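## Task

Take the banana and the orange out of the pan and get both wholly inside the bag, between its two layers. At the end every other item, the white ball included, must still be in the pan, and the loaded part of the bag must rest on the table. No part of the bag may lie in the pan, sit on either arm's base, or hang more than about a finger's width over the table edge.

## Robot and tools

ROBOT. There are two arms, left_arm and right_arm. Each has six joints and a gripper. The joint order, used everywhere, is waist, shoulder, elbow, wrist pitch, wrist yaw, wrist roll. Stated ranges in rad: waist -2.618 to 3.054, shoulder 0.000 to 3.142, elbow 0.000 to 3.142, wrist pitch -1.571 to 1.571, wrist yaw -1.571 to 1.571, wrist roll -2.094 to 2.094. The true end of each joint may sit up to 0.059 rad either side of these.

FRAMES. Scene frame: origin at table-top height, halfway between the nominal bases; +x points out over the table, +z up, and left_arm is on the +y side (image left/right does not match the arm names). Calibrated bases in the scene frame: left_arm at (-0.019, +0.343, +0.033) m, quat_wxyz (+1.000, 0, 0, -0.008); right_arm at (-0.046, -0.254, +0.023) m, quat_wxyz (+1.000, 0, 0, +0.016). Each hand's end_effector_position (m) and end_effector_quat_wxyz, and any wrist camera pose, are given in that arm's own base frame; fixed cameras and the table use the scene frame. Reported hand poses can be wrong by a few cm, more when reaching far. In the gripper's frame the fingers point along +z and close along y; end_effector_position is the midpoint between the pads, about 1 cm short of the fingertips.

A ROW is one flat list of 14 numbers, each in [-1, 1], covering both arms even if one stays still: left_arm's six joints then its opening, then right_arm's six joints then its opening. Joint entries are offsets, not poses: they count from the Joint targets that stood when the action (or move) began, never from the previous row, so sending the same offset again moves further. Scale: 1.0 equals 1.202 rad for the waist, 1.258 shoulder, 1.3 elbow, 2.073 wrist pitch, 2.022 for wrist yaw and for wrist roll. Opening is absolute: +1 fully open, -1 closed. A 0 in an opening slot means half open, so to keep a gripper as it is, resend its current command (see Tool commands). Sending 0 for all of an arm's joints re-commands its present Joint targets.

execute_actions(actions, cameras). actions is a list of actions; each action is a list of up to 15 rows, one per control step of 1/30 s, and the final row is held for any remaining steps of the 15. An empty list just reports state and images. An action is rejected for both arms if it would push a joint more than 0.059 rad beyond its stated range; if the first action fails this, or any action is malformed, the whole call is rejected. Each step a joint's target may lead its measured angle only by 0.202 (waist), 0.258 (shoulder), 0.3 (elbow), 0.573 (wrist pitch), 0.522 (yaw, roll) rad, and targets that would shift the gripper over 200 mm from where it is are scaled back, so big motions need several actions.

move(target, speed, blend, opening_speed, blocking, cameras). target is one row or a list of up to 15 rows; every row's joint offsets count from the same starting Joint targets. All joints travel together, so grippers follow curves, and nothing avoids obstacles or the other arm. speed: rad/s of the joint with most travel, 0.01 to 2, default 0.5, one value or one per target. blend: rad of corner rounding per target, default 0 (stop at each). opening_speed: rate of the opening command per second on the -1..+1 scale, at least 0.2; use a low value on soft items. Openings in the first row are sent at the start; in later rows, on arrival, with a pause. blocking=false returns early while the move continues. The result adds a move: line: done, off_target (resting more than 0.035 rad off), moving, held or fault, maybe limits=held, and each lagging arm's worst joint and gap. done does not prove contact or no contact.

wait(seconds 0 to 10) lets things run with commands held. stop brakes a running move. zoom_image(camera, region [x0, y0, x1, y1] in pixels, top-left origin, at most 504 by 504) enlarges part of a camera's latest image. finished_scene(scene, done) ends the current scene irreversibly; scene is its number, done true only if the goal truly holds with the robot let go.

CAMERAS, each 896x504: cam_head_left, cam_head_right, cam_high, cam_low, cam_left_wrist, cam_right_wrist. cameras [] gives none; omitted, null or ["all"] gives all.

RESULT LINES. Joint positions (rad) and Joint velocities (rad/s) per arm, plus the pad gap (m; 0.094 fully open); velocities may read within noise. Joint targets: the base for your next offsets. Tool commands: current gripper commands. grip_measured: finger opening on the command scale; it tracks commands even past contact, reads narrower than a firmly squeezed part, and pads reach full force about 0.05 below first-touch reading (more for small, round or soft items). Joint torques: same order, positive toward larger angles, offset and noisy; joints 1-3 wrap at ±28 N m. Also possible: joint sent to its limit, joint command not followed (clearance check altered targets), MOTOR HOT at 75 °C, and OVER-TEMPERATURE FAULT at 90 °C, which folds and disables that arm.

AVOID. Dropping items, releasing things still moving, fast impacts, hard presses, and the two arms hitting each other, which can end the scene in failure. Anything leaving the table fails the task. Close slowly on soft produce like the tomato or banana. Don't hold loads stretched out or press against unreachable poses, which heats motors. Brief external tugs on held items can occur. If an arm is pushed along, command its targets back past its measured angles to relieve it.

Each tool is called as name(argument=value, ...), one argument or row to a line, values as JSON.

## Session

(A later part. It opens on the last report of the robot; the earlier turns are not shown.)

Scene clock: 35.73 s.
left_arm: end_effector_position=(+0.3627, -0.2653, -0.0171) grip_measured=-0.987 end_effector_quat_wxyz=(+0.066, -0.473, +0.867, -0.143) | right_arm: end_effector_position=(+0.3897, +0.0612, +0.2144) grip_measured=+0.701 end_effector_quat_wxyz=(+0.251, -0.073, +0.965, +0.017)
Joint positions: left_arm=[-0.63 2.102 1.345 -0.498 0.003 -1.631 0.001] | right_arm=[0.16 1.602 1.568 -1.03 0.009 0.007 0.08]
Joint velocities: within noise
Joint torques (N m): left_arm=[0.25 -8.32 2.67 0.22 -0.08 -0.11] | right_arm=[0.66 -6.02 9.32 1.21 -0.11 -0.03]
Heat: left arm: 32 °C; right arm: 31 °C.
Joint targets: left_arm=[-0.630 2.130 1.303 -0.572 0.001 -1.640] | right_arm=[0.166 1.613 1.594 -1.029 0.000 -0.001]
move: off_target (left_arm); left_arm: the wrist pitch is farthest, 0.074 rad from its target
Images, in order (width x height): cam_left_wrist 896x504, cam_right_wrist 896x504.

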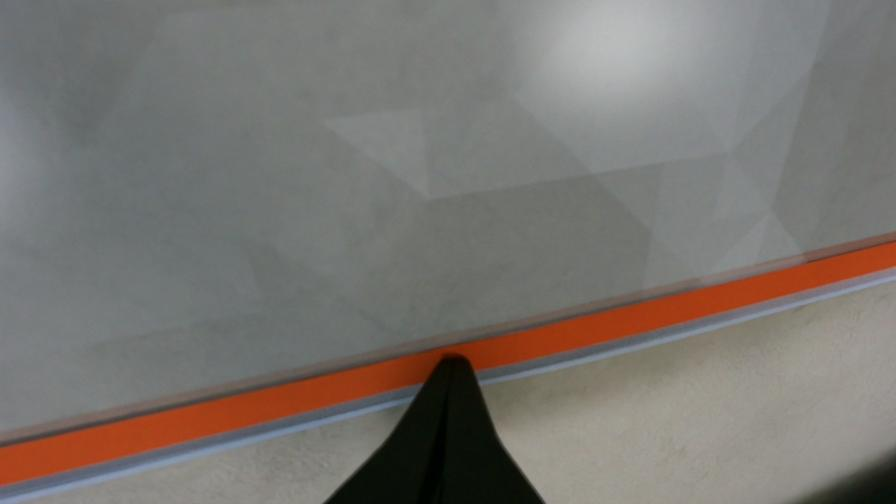

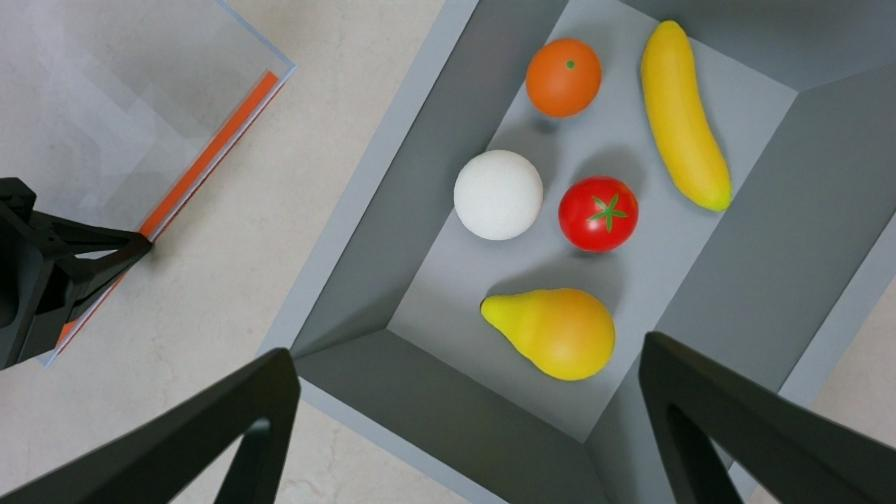

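move(
  target=[
    [0,0.024,0.298,-0.158,0,0,-1.0, 0,0,0,0,0,0,0.7],
    [0.005,0.262,0.656,-0.335,0,-0.05,-1.0, 0,0,0,0,0,0,0.7],
    [0.005,0.262,0.656,-0.335,0,-0.05,0, 0,0,0,0,0,0,0.7],
  ],
  speed=0.4,
  cameras=["cam_left_wrist","cam_right_wrist"],
)

Scene clock: 39.97 s.
left_arm: end_effector_position=(+0.3844, -0.2811, +0.0228) grip_measured=-0.002 end_effector_quat_wxyz=(+0.001, -0.523, +0.853, -0.007) | right_arm: end_effector_position=(+0.3897, +0.0612, +0.2144) grip_measured=+0.701 end_effector_quat_wxyz=(+0.251, -0.073, +0.965, +0.017)
Joint positions: left_arm=[-0.63 2.438 2.135 -1.255 0.003 -1.73 0.047] | right_arm=[0.16 1.602 1.568 -1.03 0.009 0.007 0.08]
Joint velocities: within noise
Joint torques (N m): left_arm=[0.75 -11.34 9.02 0.2 -0.1 -0.14] | right_arm=[0.66 -6.02 9.29 1.21 -0.11 -0.04]
Heat: left arm: 33 °C; right arm: 32 °C.
Joint targets: left_arm=[-0.624 2.460 2.156 -1.267 0.001 -1.741] | right_arm=[0.166 1.613 1.594 -1.029 0.000 -0.001]
move: done
Images, in order (width x height): cam_left_wrist 896x504, cam_right_wrist 896x504.

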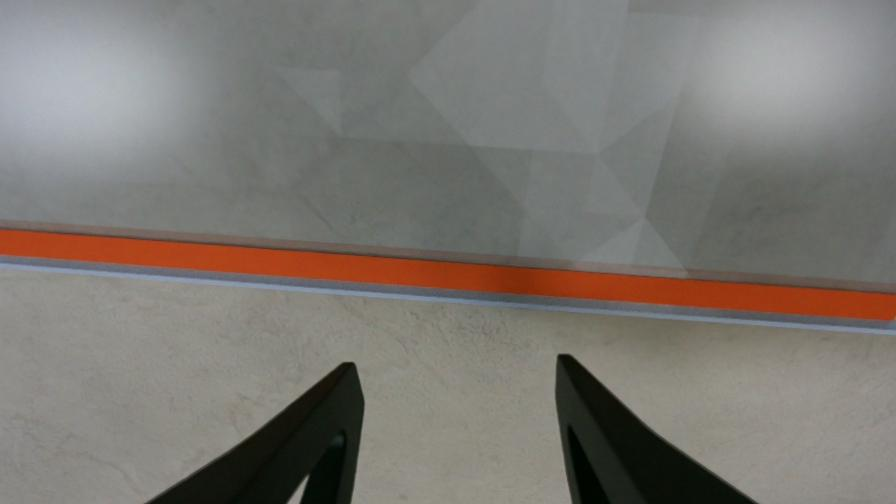

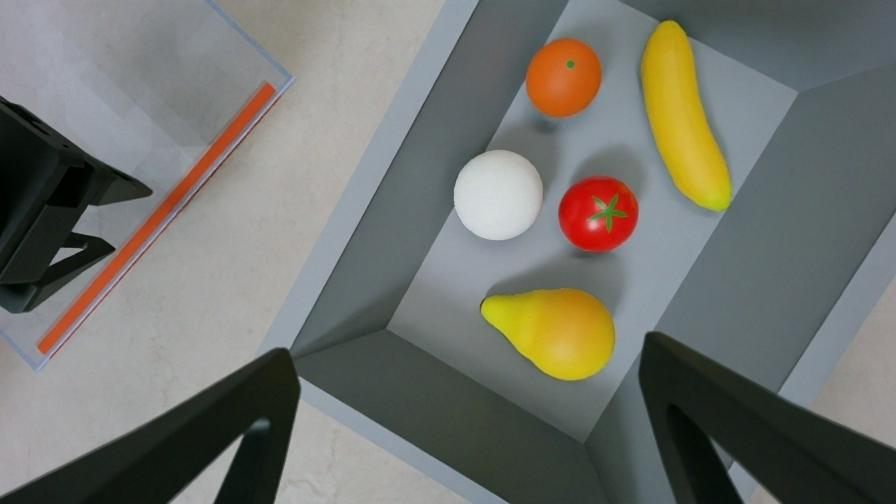

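move(
  target=[
    [-0.003,0.0,0,0,0,0.025,-0.3, 0,0,0,0,0,0,0.7],
    [-0.003,0.038,-0.116,0.087,0,0.025,-0.3, 0,0,0,0,0,0,0.7],
  ],
  speed=0.25,
  cameras=["cam_left_wrist"],
)

Scene clock: 41.63 s.
left_arm: end_effector_position=(+0.3827, -0.2799, -0.0163) grip_measured=-0.299 end_effector_quat_wxyz=(-0.002, -0.510, +0.860, +0.000) | right_arm: end_effector_position=(+0.3897, +0.0612, +0.2144) grip_measured=+0.701 end_effector_quat_wxyz=(+0.251, -0.073, +0.965, +0.017)
Joint positions: left_arm=[-0.63 2.471 2.04 -1.141 0.003 -1.702 0.033] | right_arm=[0.16 1.602 1.568 -1.03 0.009 0.007 0.08]
Joint velocities: within noise
Joint torques (N m): left_arm=[0.44 -10.32 3.44 0.92 -0.08 0.06] | right_arm=[0.66 -6 9.31 1.21 -0.1 -0.04]
Heat: left arm: 33 °C; right arm: 32 °C.
Joint targets: left_arm=[-0.627 2.508 2.005 -1.086 0.001 -1.690] | right_arm=[0.166 1.613 1.594 -1.029 0.000 -0.001]
move: off_target (left_arm); left_arm: the wrist pitch is farthest, 0.054 rad from its target
Images, in order (width x height): cam_left_wrist 896x504.

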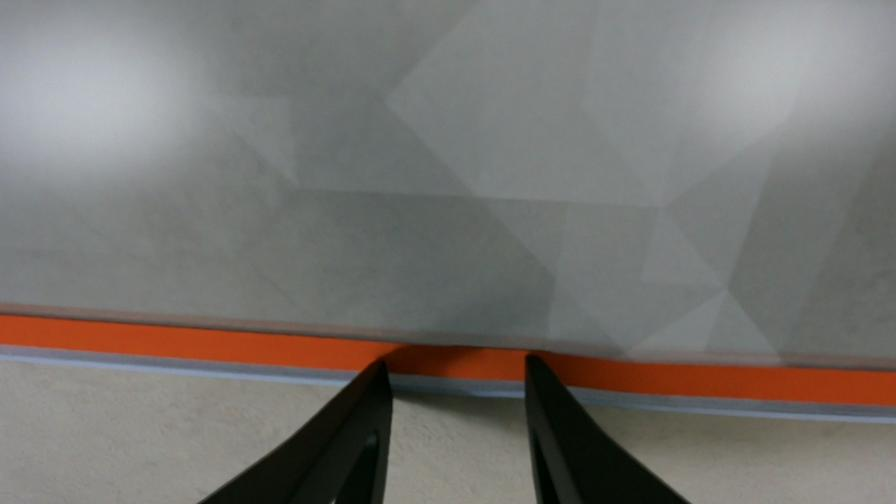

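move(
  target=[0,0,0,0,0,0,-1.0, 0,0,0,0,0,0,0.7],
  opening_speed=0.5,
  cameras=["cam_left_wrist","cam_right_wrist"],
)

Scene clock: 43.40 s.
left_arm: end_effector_position=(+0.3889, -0.2844, -0.0162) grip_measured=-0.986 end_effector_quat_wxyz=(+0.005, -0.510, +0.860, -0.014) | right_arm: end_effector_position=(+0.3897, +0.0612, +0.2144) grip_measured=+0.701 end_effector_quat_wxyz=(+0.251, -0.073, +0.965, +0.017)
Joint positions: left_arm=[-0.63 2.471 2.04 -1.11 0.003 -1.702 0.001] | right_arm=[0.16 1.602 1.568 -1.03 0.009 0.007 0.08]
Joint velocities: within noise
Joint torques (N m): left_arm=[0.42 -10.39 3.54 0.65 -0.08 0.06] | right_arm=[0.65 -6.01 9.31 1.21 -0.1 -0.04]
Heat: left arm: 34 °C; right arm: 32 °C.
Joint targets: left_arm=[-0.627 2.508 2.005 -1.087 0.001 -1.691] | right_arm=[0.166 1.613 1.594 -1.029 0.000 -0.001]
move: off_target (left_arm); left_arm: the shoulder is farthest, 0.037 rad from its target
Images, in order (width x height): cam_left_wrist 896x504, cam_right_wrist 896x504.

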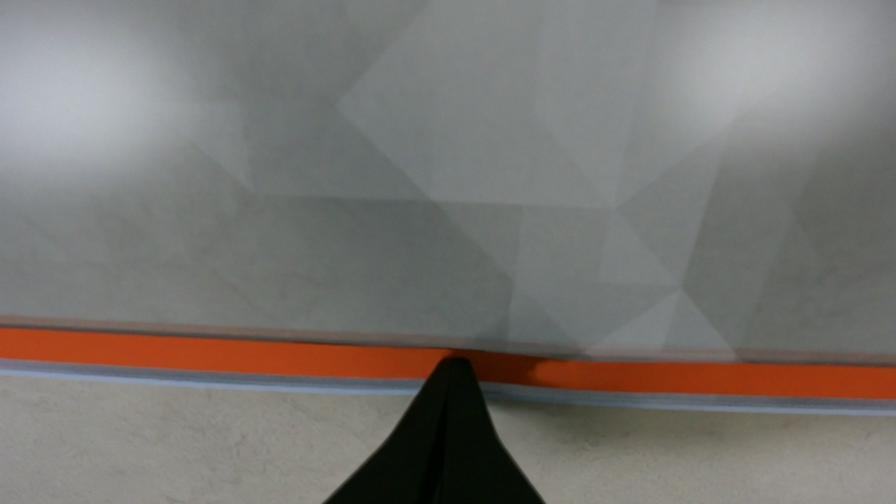

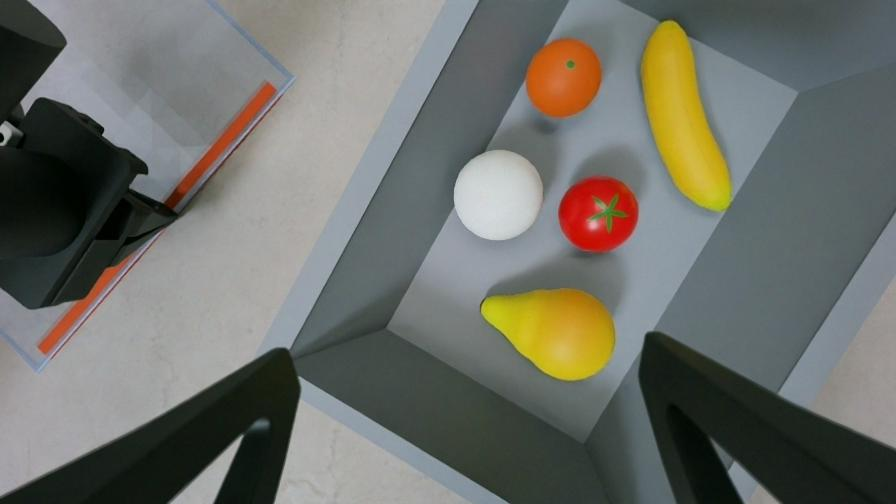

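move(
  target=[
    [0,-0.05,0.116,-0.087,0,0,-1, 0,0,0,0,0,0,0.7],
    [0,-0.05,0.116,-0.087,0,0,0.9, 0,0,0,0,0,0,0.7],
    [0,0.005,0.0,0,0,0,0.9, 0,0,0,0,0,0,0.7],
  ],
  speed=0.3,
  cameras=["cam_left_wrist"],
)

move(
  target=[0,0,0,0,0,0,-0.5, 0,0,0,0,0,0,0.7],
  opening_speed=0.8,
  cameras=["cam_left_wrist","cam_right_wrist"],
)

Scene clock: 46.93 s.
left_arm: end_effector_position=(+0.3820, -0.2794, -0.0159) grip_measured=+0.898 end_effector_quat_wxyz=(-0.002, -0.510, +0.860, +0.002) | right_arm: end_effector_position=(+0.3897, +0.0612, +0.2144) grip_measured=+0.701 end_effector_quat_wxyz=(+0.251, -0.073, +0.965, +0.017)
Joint positions: left_arm=[-0.63 2.471 2.04 -1.145 0.003 -1.701 0.089] | right_arm=[0.16 1.602 1.568 -1.03 0.009 0.007 0.08]
Joint velocities: within noise
Joint torques (N m): left_arm=[0.42 -9.74 3.4 1 -0.08 0.06] | right_arm=[0.64 -6.02 9.29 1.22 -0.1 -0.03]
Heat: left arm: 36 °C; right arm: 32 °C.
Joint targets: left_arm=[-0.627 2.514 2.006 -1.086 0.001 -1.691] | right_arm=[0.166 1.613 1.594 -1.029 0.000 -0.001]
move: off_target (left_arm); left_arm: the wrist pitch is farthest, 0.058 rad from its target
Images, in order (width x height): cam_left_wrist 896x504.

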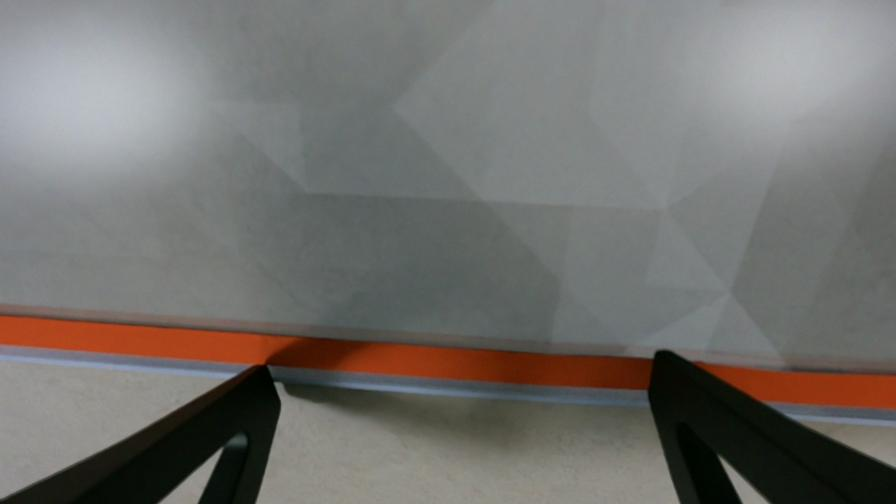

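Scene clock: 48.90 s.
left_arm: end_effector_position=(+0.3876, -0.2835, -0.0162) grip_measured=-0.498 end_effector_quat_wxyz=(+0.003, -0.510, +0.860, -0.011) | right_arm: end_effector_position=(+0.3897, +0.0612, +0.2144) grip_measured=+0.701 end_effector_quat_wxyz=(+0.251, -0.073, +0.965, +0.017)
Joint positions: left_arm=[-0.63 2.471 2.039 -1.115 0.003 -1.701 0.024] | right_arm=[0.16 1.602 1.568 -1.03 0.009 0.007 0.08]
Joint velocities: within noise
Joint torques (N m): left_arm=[0.42 -9.78 3.62 0.7 -0.09 0.05] | right_arm=[0.66 -6.04 9.31 1.22 -0.1 -0.03]
Heat: left arm: 36 °C; right arm: 32 °C.
Joint targets: left_arm=[-0.627 2.514 2.005 -1.087 0.001 -1.691] | right_arm=[0.166 1.613 1.594 -1.029 0.000 -0.001]
move: off_target (left_arm); left_arm: the shoulder is farthest, 0.043 rad from its target
Images, in order (width x height): cam_left_wrist 896x504, cam_right_wrist 896x504.

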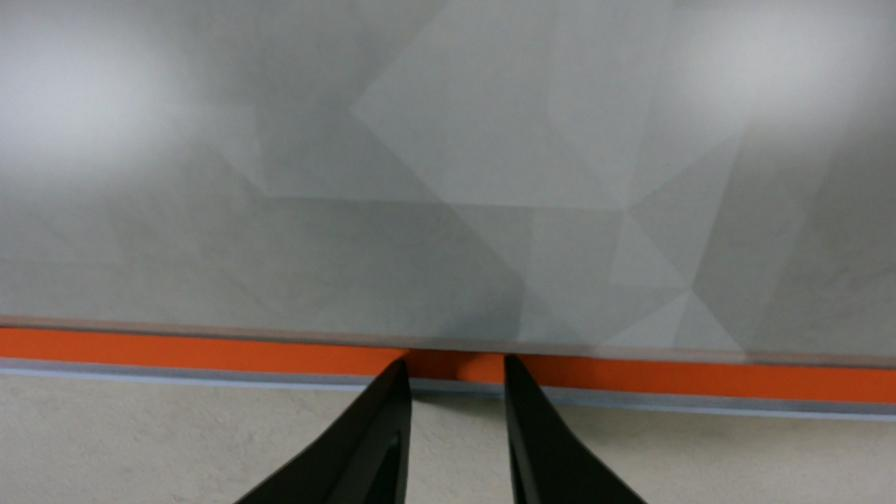

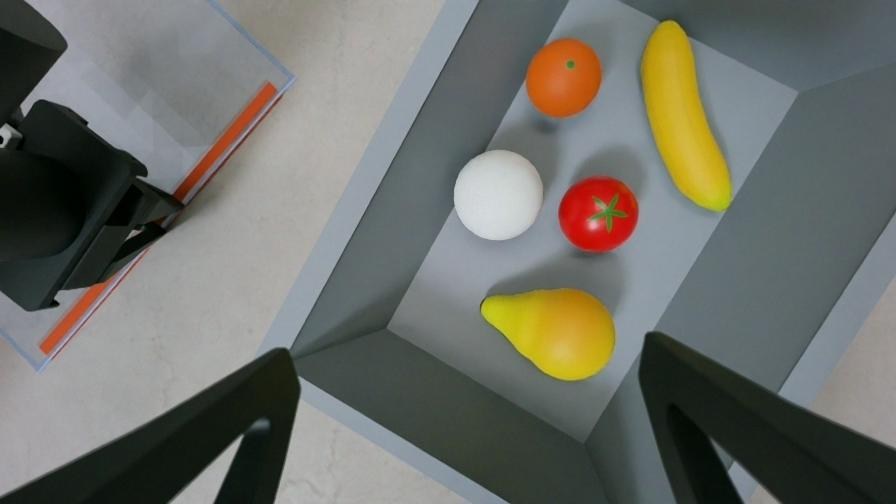

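move(
  target=[
    [0,-0.043,0.126,-0.094,0,0,0.5, 0,0,0,0,0,0,0.7],
    [0,-0.043,0.126,-0.094,0,0.777,0.5, 0,0,0,0,0,0,0.7],
  ],
  speed=[0.4,0.9],
  cameras=["cam_left_wrist","cam_right_wrist"],
)

Scene clock: 53.97 s.
left_arm: end_effector_position=(+0.3824, -0.2796, +0.0121) grip_measured=+0.498 end_effector_quat_wxyz=(-0.009, +0.247, +0.969, +0.002) | right_arm: end_effector_position=(+0.3897, +0.0612, +0.2144) grip_measured=+0.701 end_effector_quat_wxyz=(+0.251, -0.073, +0.965, +0.017)
Joint positions: left_arm=[-0.63 2.471 2.152 -1.271 0.003 -0.131 0.07] | right_arm=[0.16 1.602 1.568 -1.03 0.009 0.007 0.08]
Joint velocities: within noise
Joint torques (N m): left_arm=[0.43 -14.06 8.64 0.24 -0.02 0.06] | right_arm=[0.65 -6 9.31 1.21 -0.11 -0.03]
Heat: left arm: 39 °C; right arm: 32 °C.
Joint targets: left_arm=[-0.628 2.460 2.169 -1.281 0.001 -0.120] | right_arm=[0.166 1.613 1.594 -1.029 0.000 -0.001]
move: done
Images, in order (width x height): cam_left_wrist 896x504, cam_right_wrist 896x504.

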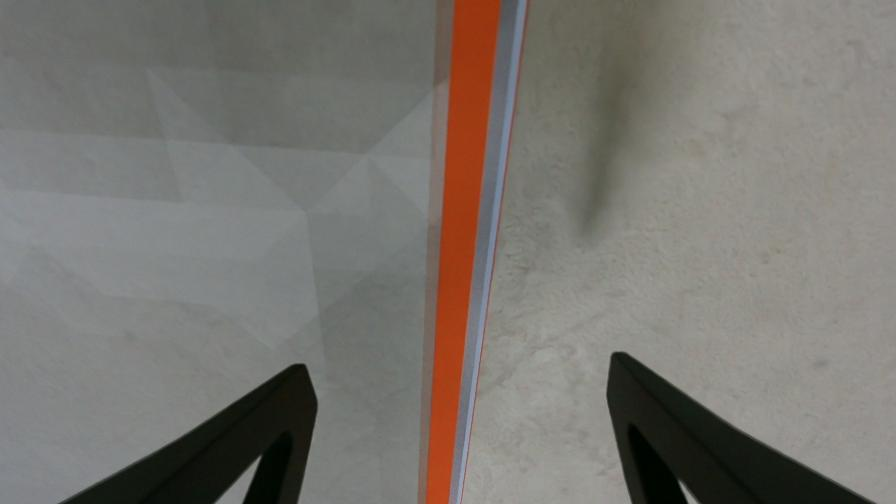

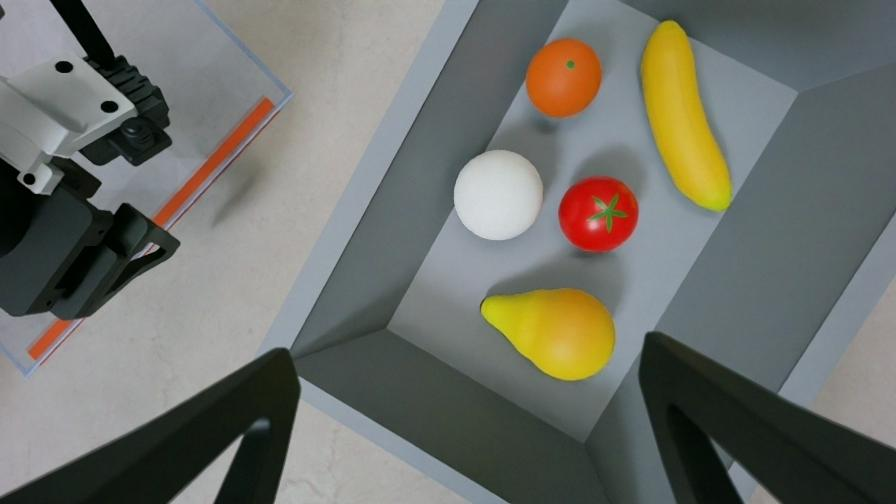

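move(
  target=[0,0.0286,-0.0915,0.064,0,0,0.5, 0,0,0,0,0,0,0.7],
  speed=0.2,
  cameras=["cam_left_wrist"],
)

Scene clock: 55.77 s.
left_arm: end_effector_position=(+0.3834, -0.2804, -0.0125) grip_measured=+0.498 end_effector_quat_wxyz=(-0.002, +0.247, +0.969, -0.001) | right_arm: end_effector_position=(+0.3897, +0.0612, +0.2144) grip_measured=+0.701 end_effector_quat_wxyz=(+0.251, -0.073, +0.965, +0.017)
Joint positions: left_arm=[-0.63 2.474 2.06 -1.16 0.003 -0.131 0.07] | right_arm=[0.16 1.602 1.568 -1.03 0.009 0.007 0.08]
Joint velocities: within noise
Joint torques (N m): left_arm=[0.43 -11.51 5.94 0.5 -0.01 0.06] | right_arm=[0.65 -6.01 9.32 1.21 -0.11 -0.03]
Heat: left arm: 39 °C; right arm: 32 °C.
Joint targets: left_arm=[-0.628 2.496 2.050 -1.149 0.001 -0.120] | right_arm=[0.166 1.613 1.594 -1.029 0.000 -0.001]
move: done
Images, in order (width x height): cam_left_wrist 896x504.

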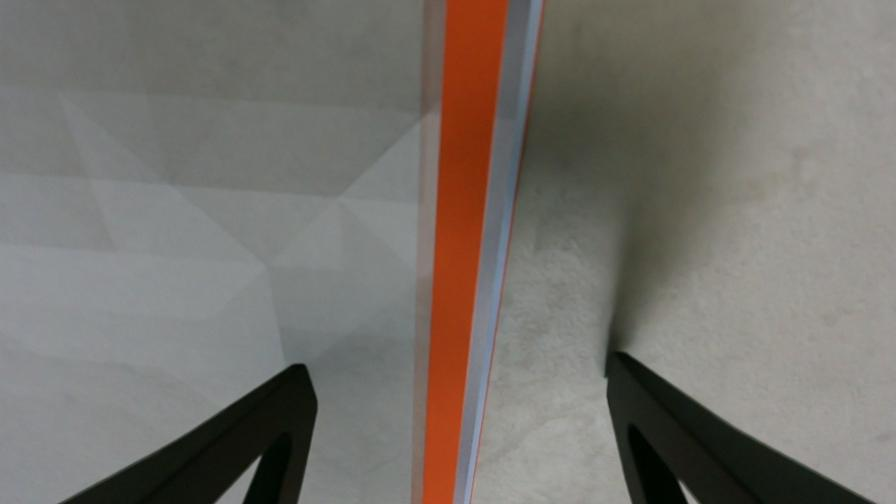

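move(
  target=[0,0,0,0,0,0,-0.55, 0,0,0,0,0,0,0.7],
  opening_speed=0.5,
  cameras=["cam_left_wrist"],
)

Scene clock: 58.23 s.
left_arm: end_effector_position=(+0.3836, -0.2806, -0.0125) grip_measured=-0.548 end_effector_quat_wxyz=(-0.001, +0.247, +0.969, -0.001) | right_arm: end_effector_position=(+0.3897, +0.0612, +0.2144) grip_measured=+0.701 end_effector_quat_wxyz=(+0.251, -0.073, +0.965, +0.017)
Joint positions: left_arm=[-0.63 2.474 2.06 -1.159 0.003 -0.13 0.021] | right_arm=[0.16 1.602 1.568 -1.03 0.009 0.007 0.08]
Joint velocities: within noise
Joint torques (N m): left_arm=[0.44 -11.52 5.94 0.52 -0.02 0.06] | right_arm=[0.66 -6.01 9.31 1.21 -0.11 -0.03]
Heat: left arm: 39 °C; right arm: 32 °C.
Joint targets: left_arm=[-0.628 2.496 2.050 -1.149 0.001 -0.119] | right_arm=[0.166 1.613 1.594 -1.029 0.000 -0.001]
move: done
Images, in order (width x height): cam_left_wrist 896x504.

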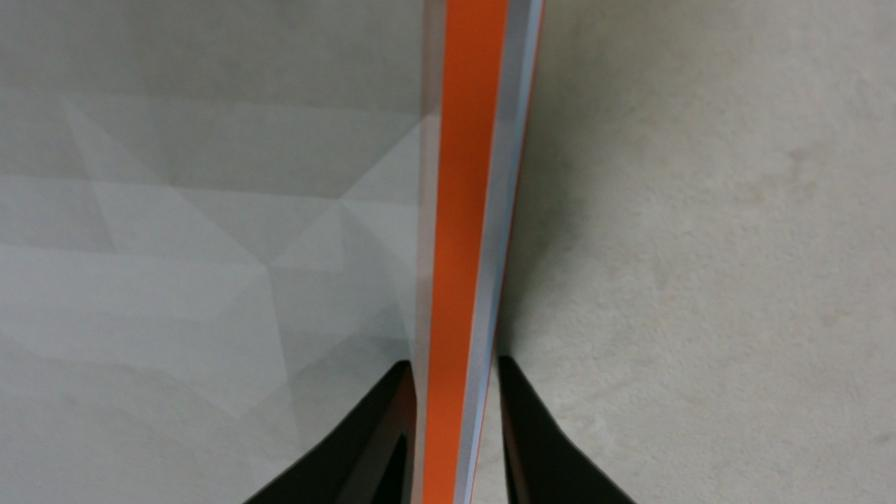

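move(
  target=[0,0,0,0,0,0,-1, 0,0,0,0,0,0,0.7],
  opening_speed=0.3,
  cameras=["cam_left_wrist"],
)

Scene clock: 60.17 s.
left_arm: end_effector_position=(+0.3836, -0.2806, -0.0125) grip_measured=-0.987 end_effector_quat_wxyz=(-0.001, +0.247, +0.969, -0.001) | right_arm: end_effector_position=(+0.3897, +0.0612, +0.2144) grip_measured=+0.701 end_effector_quat_wxyz=(+0.251, -0.073, +0.965, +0.017)
Joint positions: left_arm=[-0.63 2.474 2.06 -1.159 0.003 -0.13 0.001] | right_arm=[0.16 1.602 1.568 -1.03 0.009 0.007 0.08]
Joint velocities: within noise
Joint torques (N m): left_arm=[0.42 -11.56 5.96 0.51 -0.01 0.05] | right_arm=[0.65 -6 9.31 1.22 -0.11 -0.03]
Heat: left arm: 39 °C; right arm: 32 °C.
Joint targets: left_arm=[-0.628 2.496 2.050 -1.149 0.001 -0.119] | right_arm=[0.166 1.613 1.594 -1.029 0.000 -0.001]
move: done
Images, in order (width x height): cam_left_wrist 896x504.

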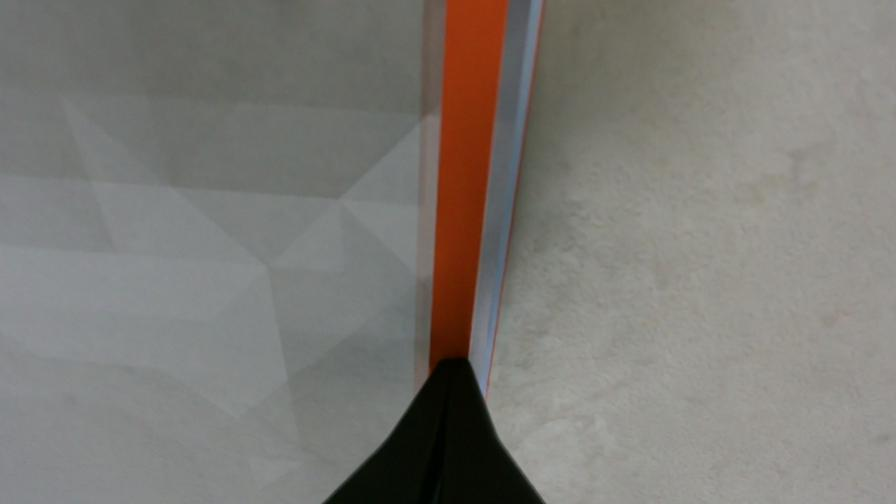

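move(
  target=[
    [0,-0.0286,0.0915,-0.064,0,0,-1, 0,0,0,0,0,0,0.7],
    [-0.0083,-0.0286,0.0915,-0.064,0,0,0, 0,0,0,0,0,0,0.7],
    [-0.0083,0.011,-0.040,0.034,0,0,0, 0,0,0,0,0,0,0.7],
  ],
  speed=0.25,
  cameras=["cam_left_wrist"],
)

move(
  target=[0,0,0,0,0,0,-0.6, 0,0,0,0,0,0,0.7],
  opening_speed=0.3,
  cameras=["cam_left_wrist"],
)

Scene clock: 64.13 s.
left_arm: end_effector_position=(+0.3821, -0.2795, -0.0170) grip_measured=-0.002 end_effector_quat_wxyz=(-0.002, +0.248, +0.969, -0.001) | right_arm: end_effector_position=(+0.3897, +0.0612, +0.2144) grip_measured=+0.701 end_effector_quat_wxyz=(+0.251, -0.073, +0.965, +0.017)
Joint positions: left_arm=[-0.63 2.47 2.034 -1.138 0.003 -0.13 0.047] | right_arm=[0.16 1.602 1.568 -1.03 0.009 0.007 0.08]
Joint velocities: within noise
Joint torques (N m): left_arm=[-0.36 -10.06 3.44 1.09 -0.01 0.05] | right_arm=[0.65 -6.01 9.32 1.22 -0.1 -0.03]
Heat: left arm: 39 °C; right arm: 32 °C.
Joint targets: left_arm=[-0.638 2.510 1.998 -1.078 0.001 -0.119] | right_arm=[0.166 1.613 1.594 -1.029 0.000 -0.001]
move: off_target (left_arm); left_arm: the wrist pitch is farthest, 0.060 rad from its target
Images, in order (width x height): cam_left_wrist 896x504.

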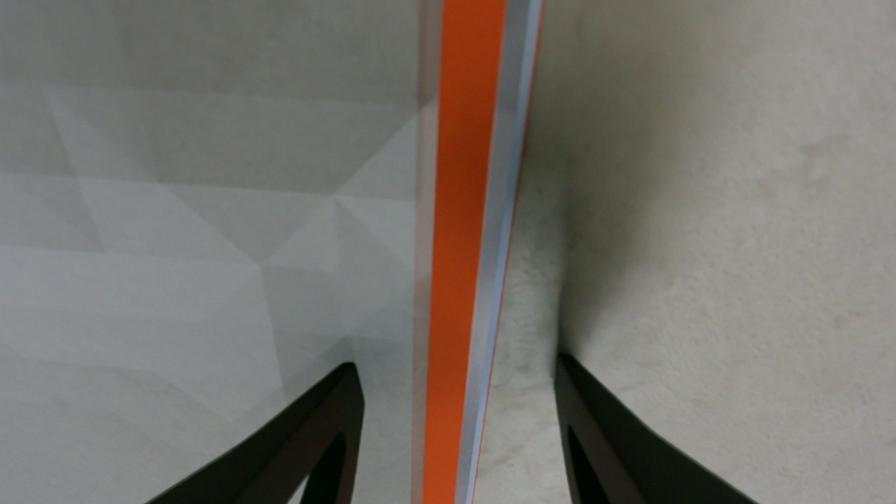

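Scene clock: 66.33 s.
left_arm: end_effector_position=(+0.3869, -0.2799, -0.0169) grip_measured=-0.598 end_effector_quat_wxyz=(+0.009, +0.248, +0.969, +0.003) | right_arm: end_effector_position=(+0.3897, +0.0612, +0.2144) grip_measured=+0.701 end_effector_quat_wxyz=(+0.251, -0.073, +0.965, +0.017)
Joint positions: left_arm=[-0.63 2.47 2.034 -1.121 -0.012 -0.13 0.019] | right_arm=[0.16 1.602 1.568 -1.03 0.009 0.007 0.08]
Joint velocities: within noise
Joint torques (N m): left_arm=[-0.38 -10.11 3.43 0.93 0.12 0.05] | right_arm=[0.65 -6.01 9.28 1.21 -0.11 -0.03]
Heat: left arm: 39 °C; right arm: 32 °C.
Joint targets: left_arm=[-0.638 2.510 1.998 -1.078 0.001 -0.120] | right_arm=[0.166 1.613 1.594 -1.029 0.000 -0.001]
move: off_target (left_arm); left_arm: the wrist pitch is farthest, 0.043 rad from its target
Images, in order (width x height): cam_left_wrist 896x504.

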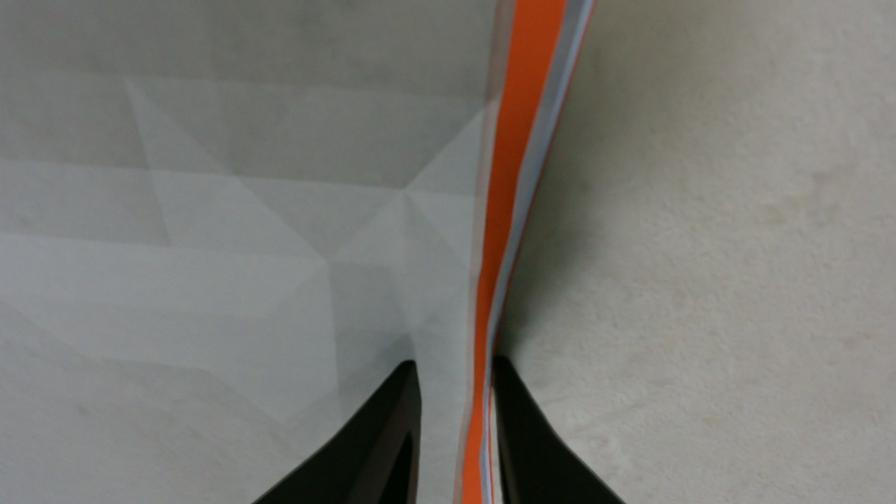

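move(
  target=[0,0,0,0,0,0,-1, 0,0,0,0,0,0,0.7],
  opening_speed=0.3,
  cameras=["cam_left_wrist"],
)

zoom_image(
  camera="cam_left_wrist",
  region=[340, 240, 640, 500],
)

Scene clock: 68.10 s.
left_arm: end_effector_position=(+0.3897, -0.2765, -0.0168) grip_measured=-0.986 end_effector_quat_wxyz=(+0.014, +0.247, +0.969, +0.014) | right_arm: end_effector_position=(+0.3897, +0.0613, +0.2144) grip_measured=+0.701 end_effector_quat_wxyz=(+0.251, -0.073, +0.965, +0.017)
Joint positions: left_arm=[-0.63 2.47 2.034 -1.12 -0.037 -0.13 0.001] | right_arm=[0.16 1.602 1.568 -1.03 0.008 0.007 0.08]
Joint velocities: within noise
Joint torques (N m): left_arm=[-0.34 -10.13 3.41 0.92 0.33 0.04] | right_arm=[0.64 -6.01 9.29 1.21 -0.1 -0.03]
Heat: left arm: 39 °C; right arm: 32 °C.
Joint targets: left_arm=[-0.638 2.510 1.998 -1.078 0.001 -0.120] | right_arm=[0.166 1.613 1.594 -1.029 0.000 -0.001]
move: off_target (left_arm); left_arm: the wrist pitch is farthest, 0.042 rad from its target
Images, in order (width x height): cam_left_wrist 896x504.

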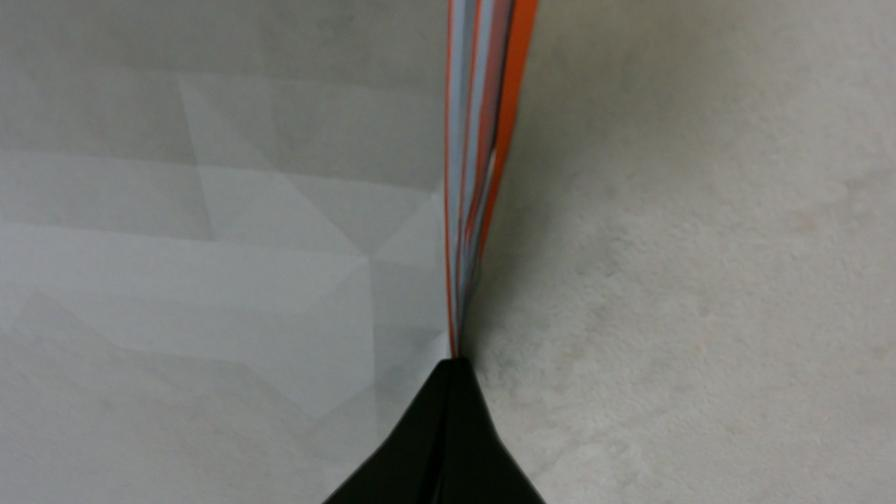

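Scaled by 1.680 from the camera's 896x504 image, which has a finer 1280x720 frame.

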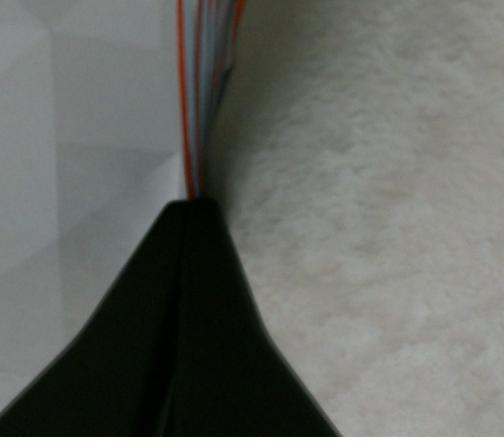

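move(
  target=[0.008,-0.045,0.135,-0.1,0,0,-1, 0,0,0,0,0,0,0.7],
  speed=0.2,
  cameras=["cam_left_wrist","cam_right_wrist","cam_low"],
)

zoom_image(
  camera="cam_low",
  region=[320, 280, 560, 400],
)

zoom_image(
  camera="cam_right_wrist",
  region=[0, 80, 300, 400],
)

Scene clock: 70.00 s.
left_arm: end_effector_position=(+0.3844, -0.2771, +0.0132) grip_measured=-0.986 end_effector_quat_wxyz=(-0.005, +0.248, +0.969, +0.011) | right_arm: end_effector_position=(+0.3897, +0.0613, +0.2144) grip_measured=+0.701 end_effector_quat_wxyz=(+0.251, -0.073, +0.965, +0.017)
Joint positions: left_arm=[-0.63 2.469 2.154 -1.273 -0.016 -0.13 0.001] | right_arm=[0.16 1.602 1.568 -1.03 0.008 0.007 0.08]
Joint velocities: within noise
Joint torques (N m): left_arm=[0.35 -14.5 8.9 0.25 0.14 0.05] | right_arm=[0.64 -6.01 9.28 1.22 -0.1 -0.03]
Heat: left arm: 40 °C; right arm: 33 °C.
Joint targets: left_arm=[-0.628 2.453 2.174 -1.285 0.001 -0.120] | right_arm=[0.166 1.613 1.594 -1.029 0.000 -0.001]
move: done
Images, in order (width x height): cam_low 896x504, cam_left_wrist 896x504, cam_right_wrist 896x504.

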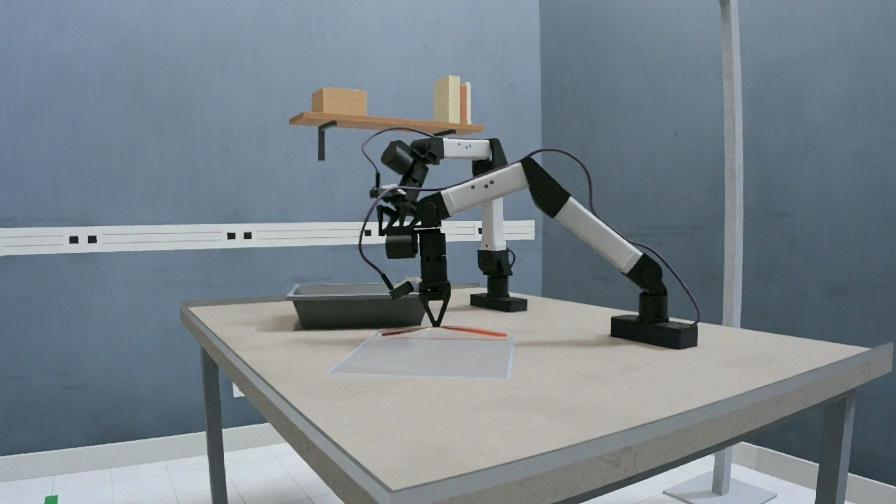

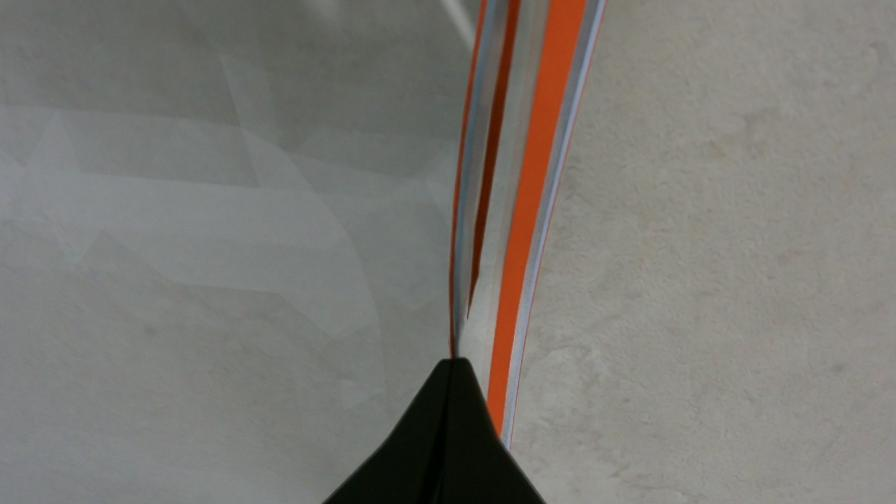

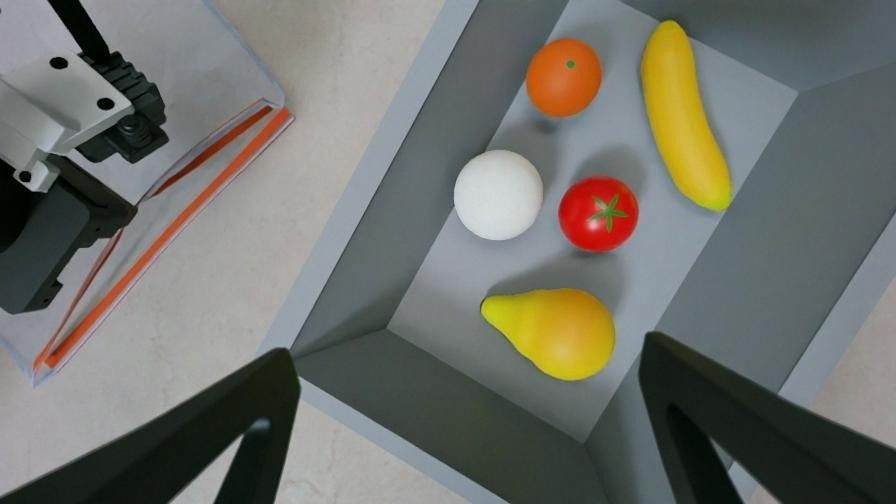

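Scaled by 2.100 from the camera's 896x504 image, which has a finer 1280x720 frame.

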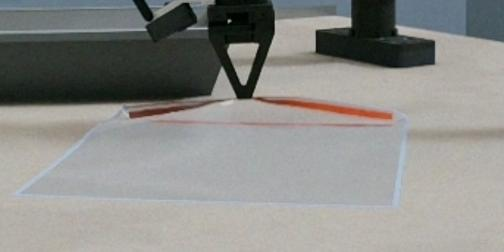

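Scaled by 1.575 from the camera's 896x504 image, which has a finer 1280x720 frame.

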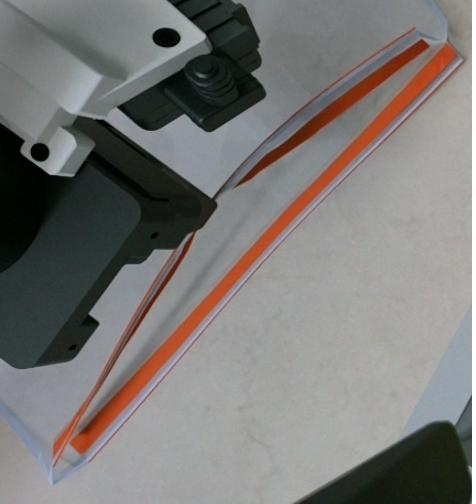

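move(
  target=[0.069,-0.4364,-0.3585,0.1934,0,0,-1, 0,0,0,0,0,0,0.7],
  speed=0.3,
  cameras=["cam_left_wrist","cam_right_wrist","cam_low","cam_head_left"],
)

zoom_image(
  camera="cam_low",
  region=[320, 240, 560, 400],
)

Scene clock: 73.57 s.
left_arm: end_effector_position=(+0.4064, -0.2469, +0.1483) grip_measured=-0.986 end_effector_quat_wxyz=(+0.220, +0.202, +0.952, -0.070) | right_arm: end_effector_position=(+0.3897, +0.0613, +0.2144) grip_measured=+0.701 end_effector_quat_wxyz=(+0.251, -0.073, +0.965, +0.017)
Joint positions: left_arm=[-0.551 1.931 1.721 -0.896 -0.015 -0.13 0.001] | right_arm=[0.16 1.602 1.568 -1.03 0.008 0.007 0.08]
Joint velocities: within noise
Joint torques (N m): left_arm=[0.69 -12.31 6.58 1.55 0.14 0.05] | right_arm=[0.64 -6.01 9.29 1.22 -0.1 -0.03]
Heat: left arm: 41 °C; right arm: 33 °C.
Joint targets: left_arm=[-0.545 1.904 1.708 -0.885 0.001 -0.120] | right_arm=[0.166 1.613 1.594 -1.029 0.000 -0.001]
move: done
Images, in order (width x height): cam_head_left 896x504, cam_low 896x504, cam_left_wrist 896x504, cam_right_wrist 896x504.

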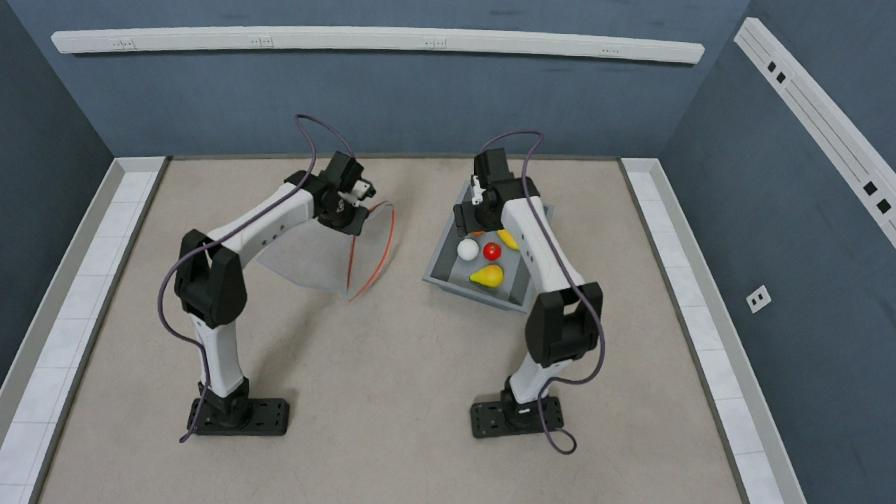

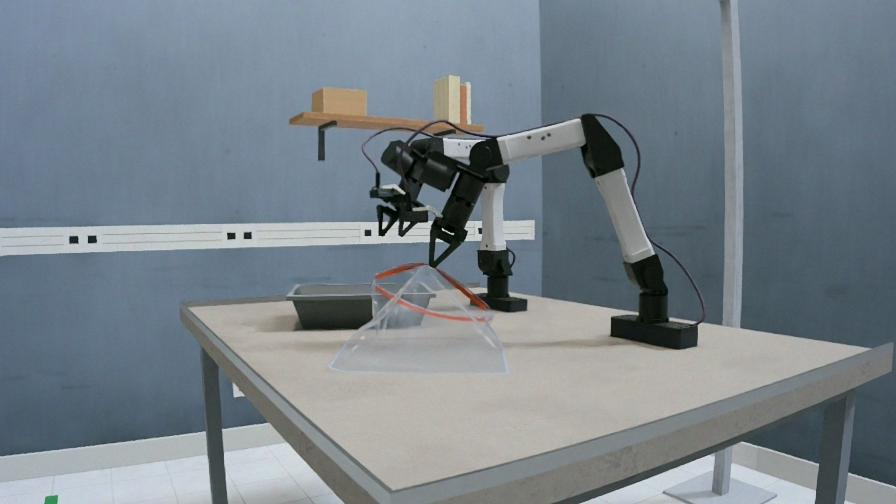

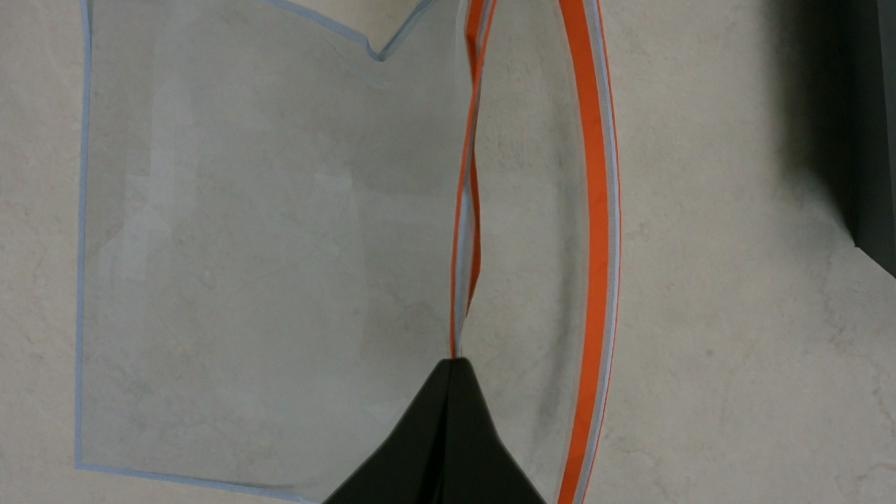

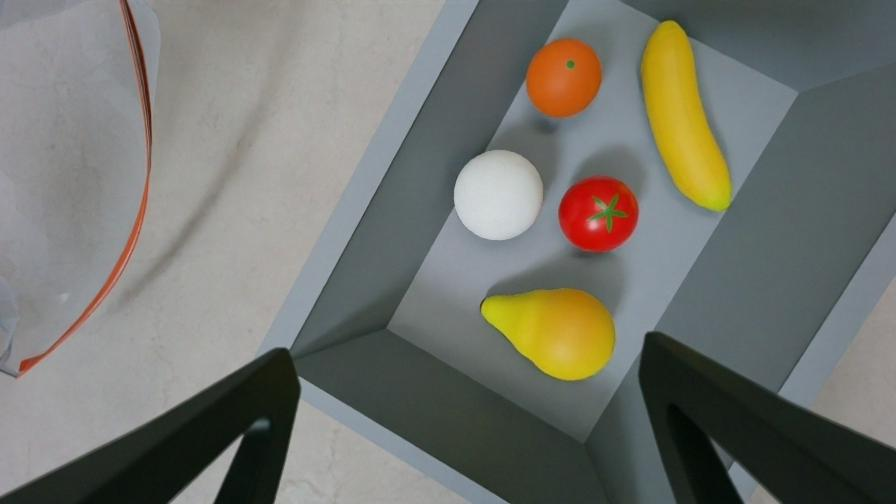

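Scaled by 2.100 from the camera's 896x504 image, which has a finer 1280x720 frame.

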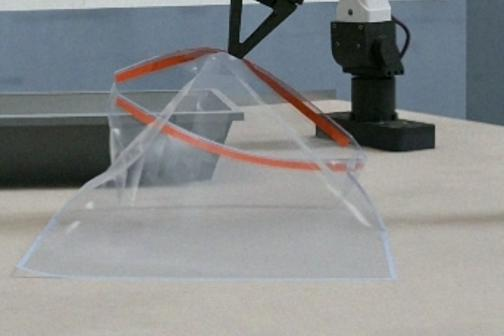

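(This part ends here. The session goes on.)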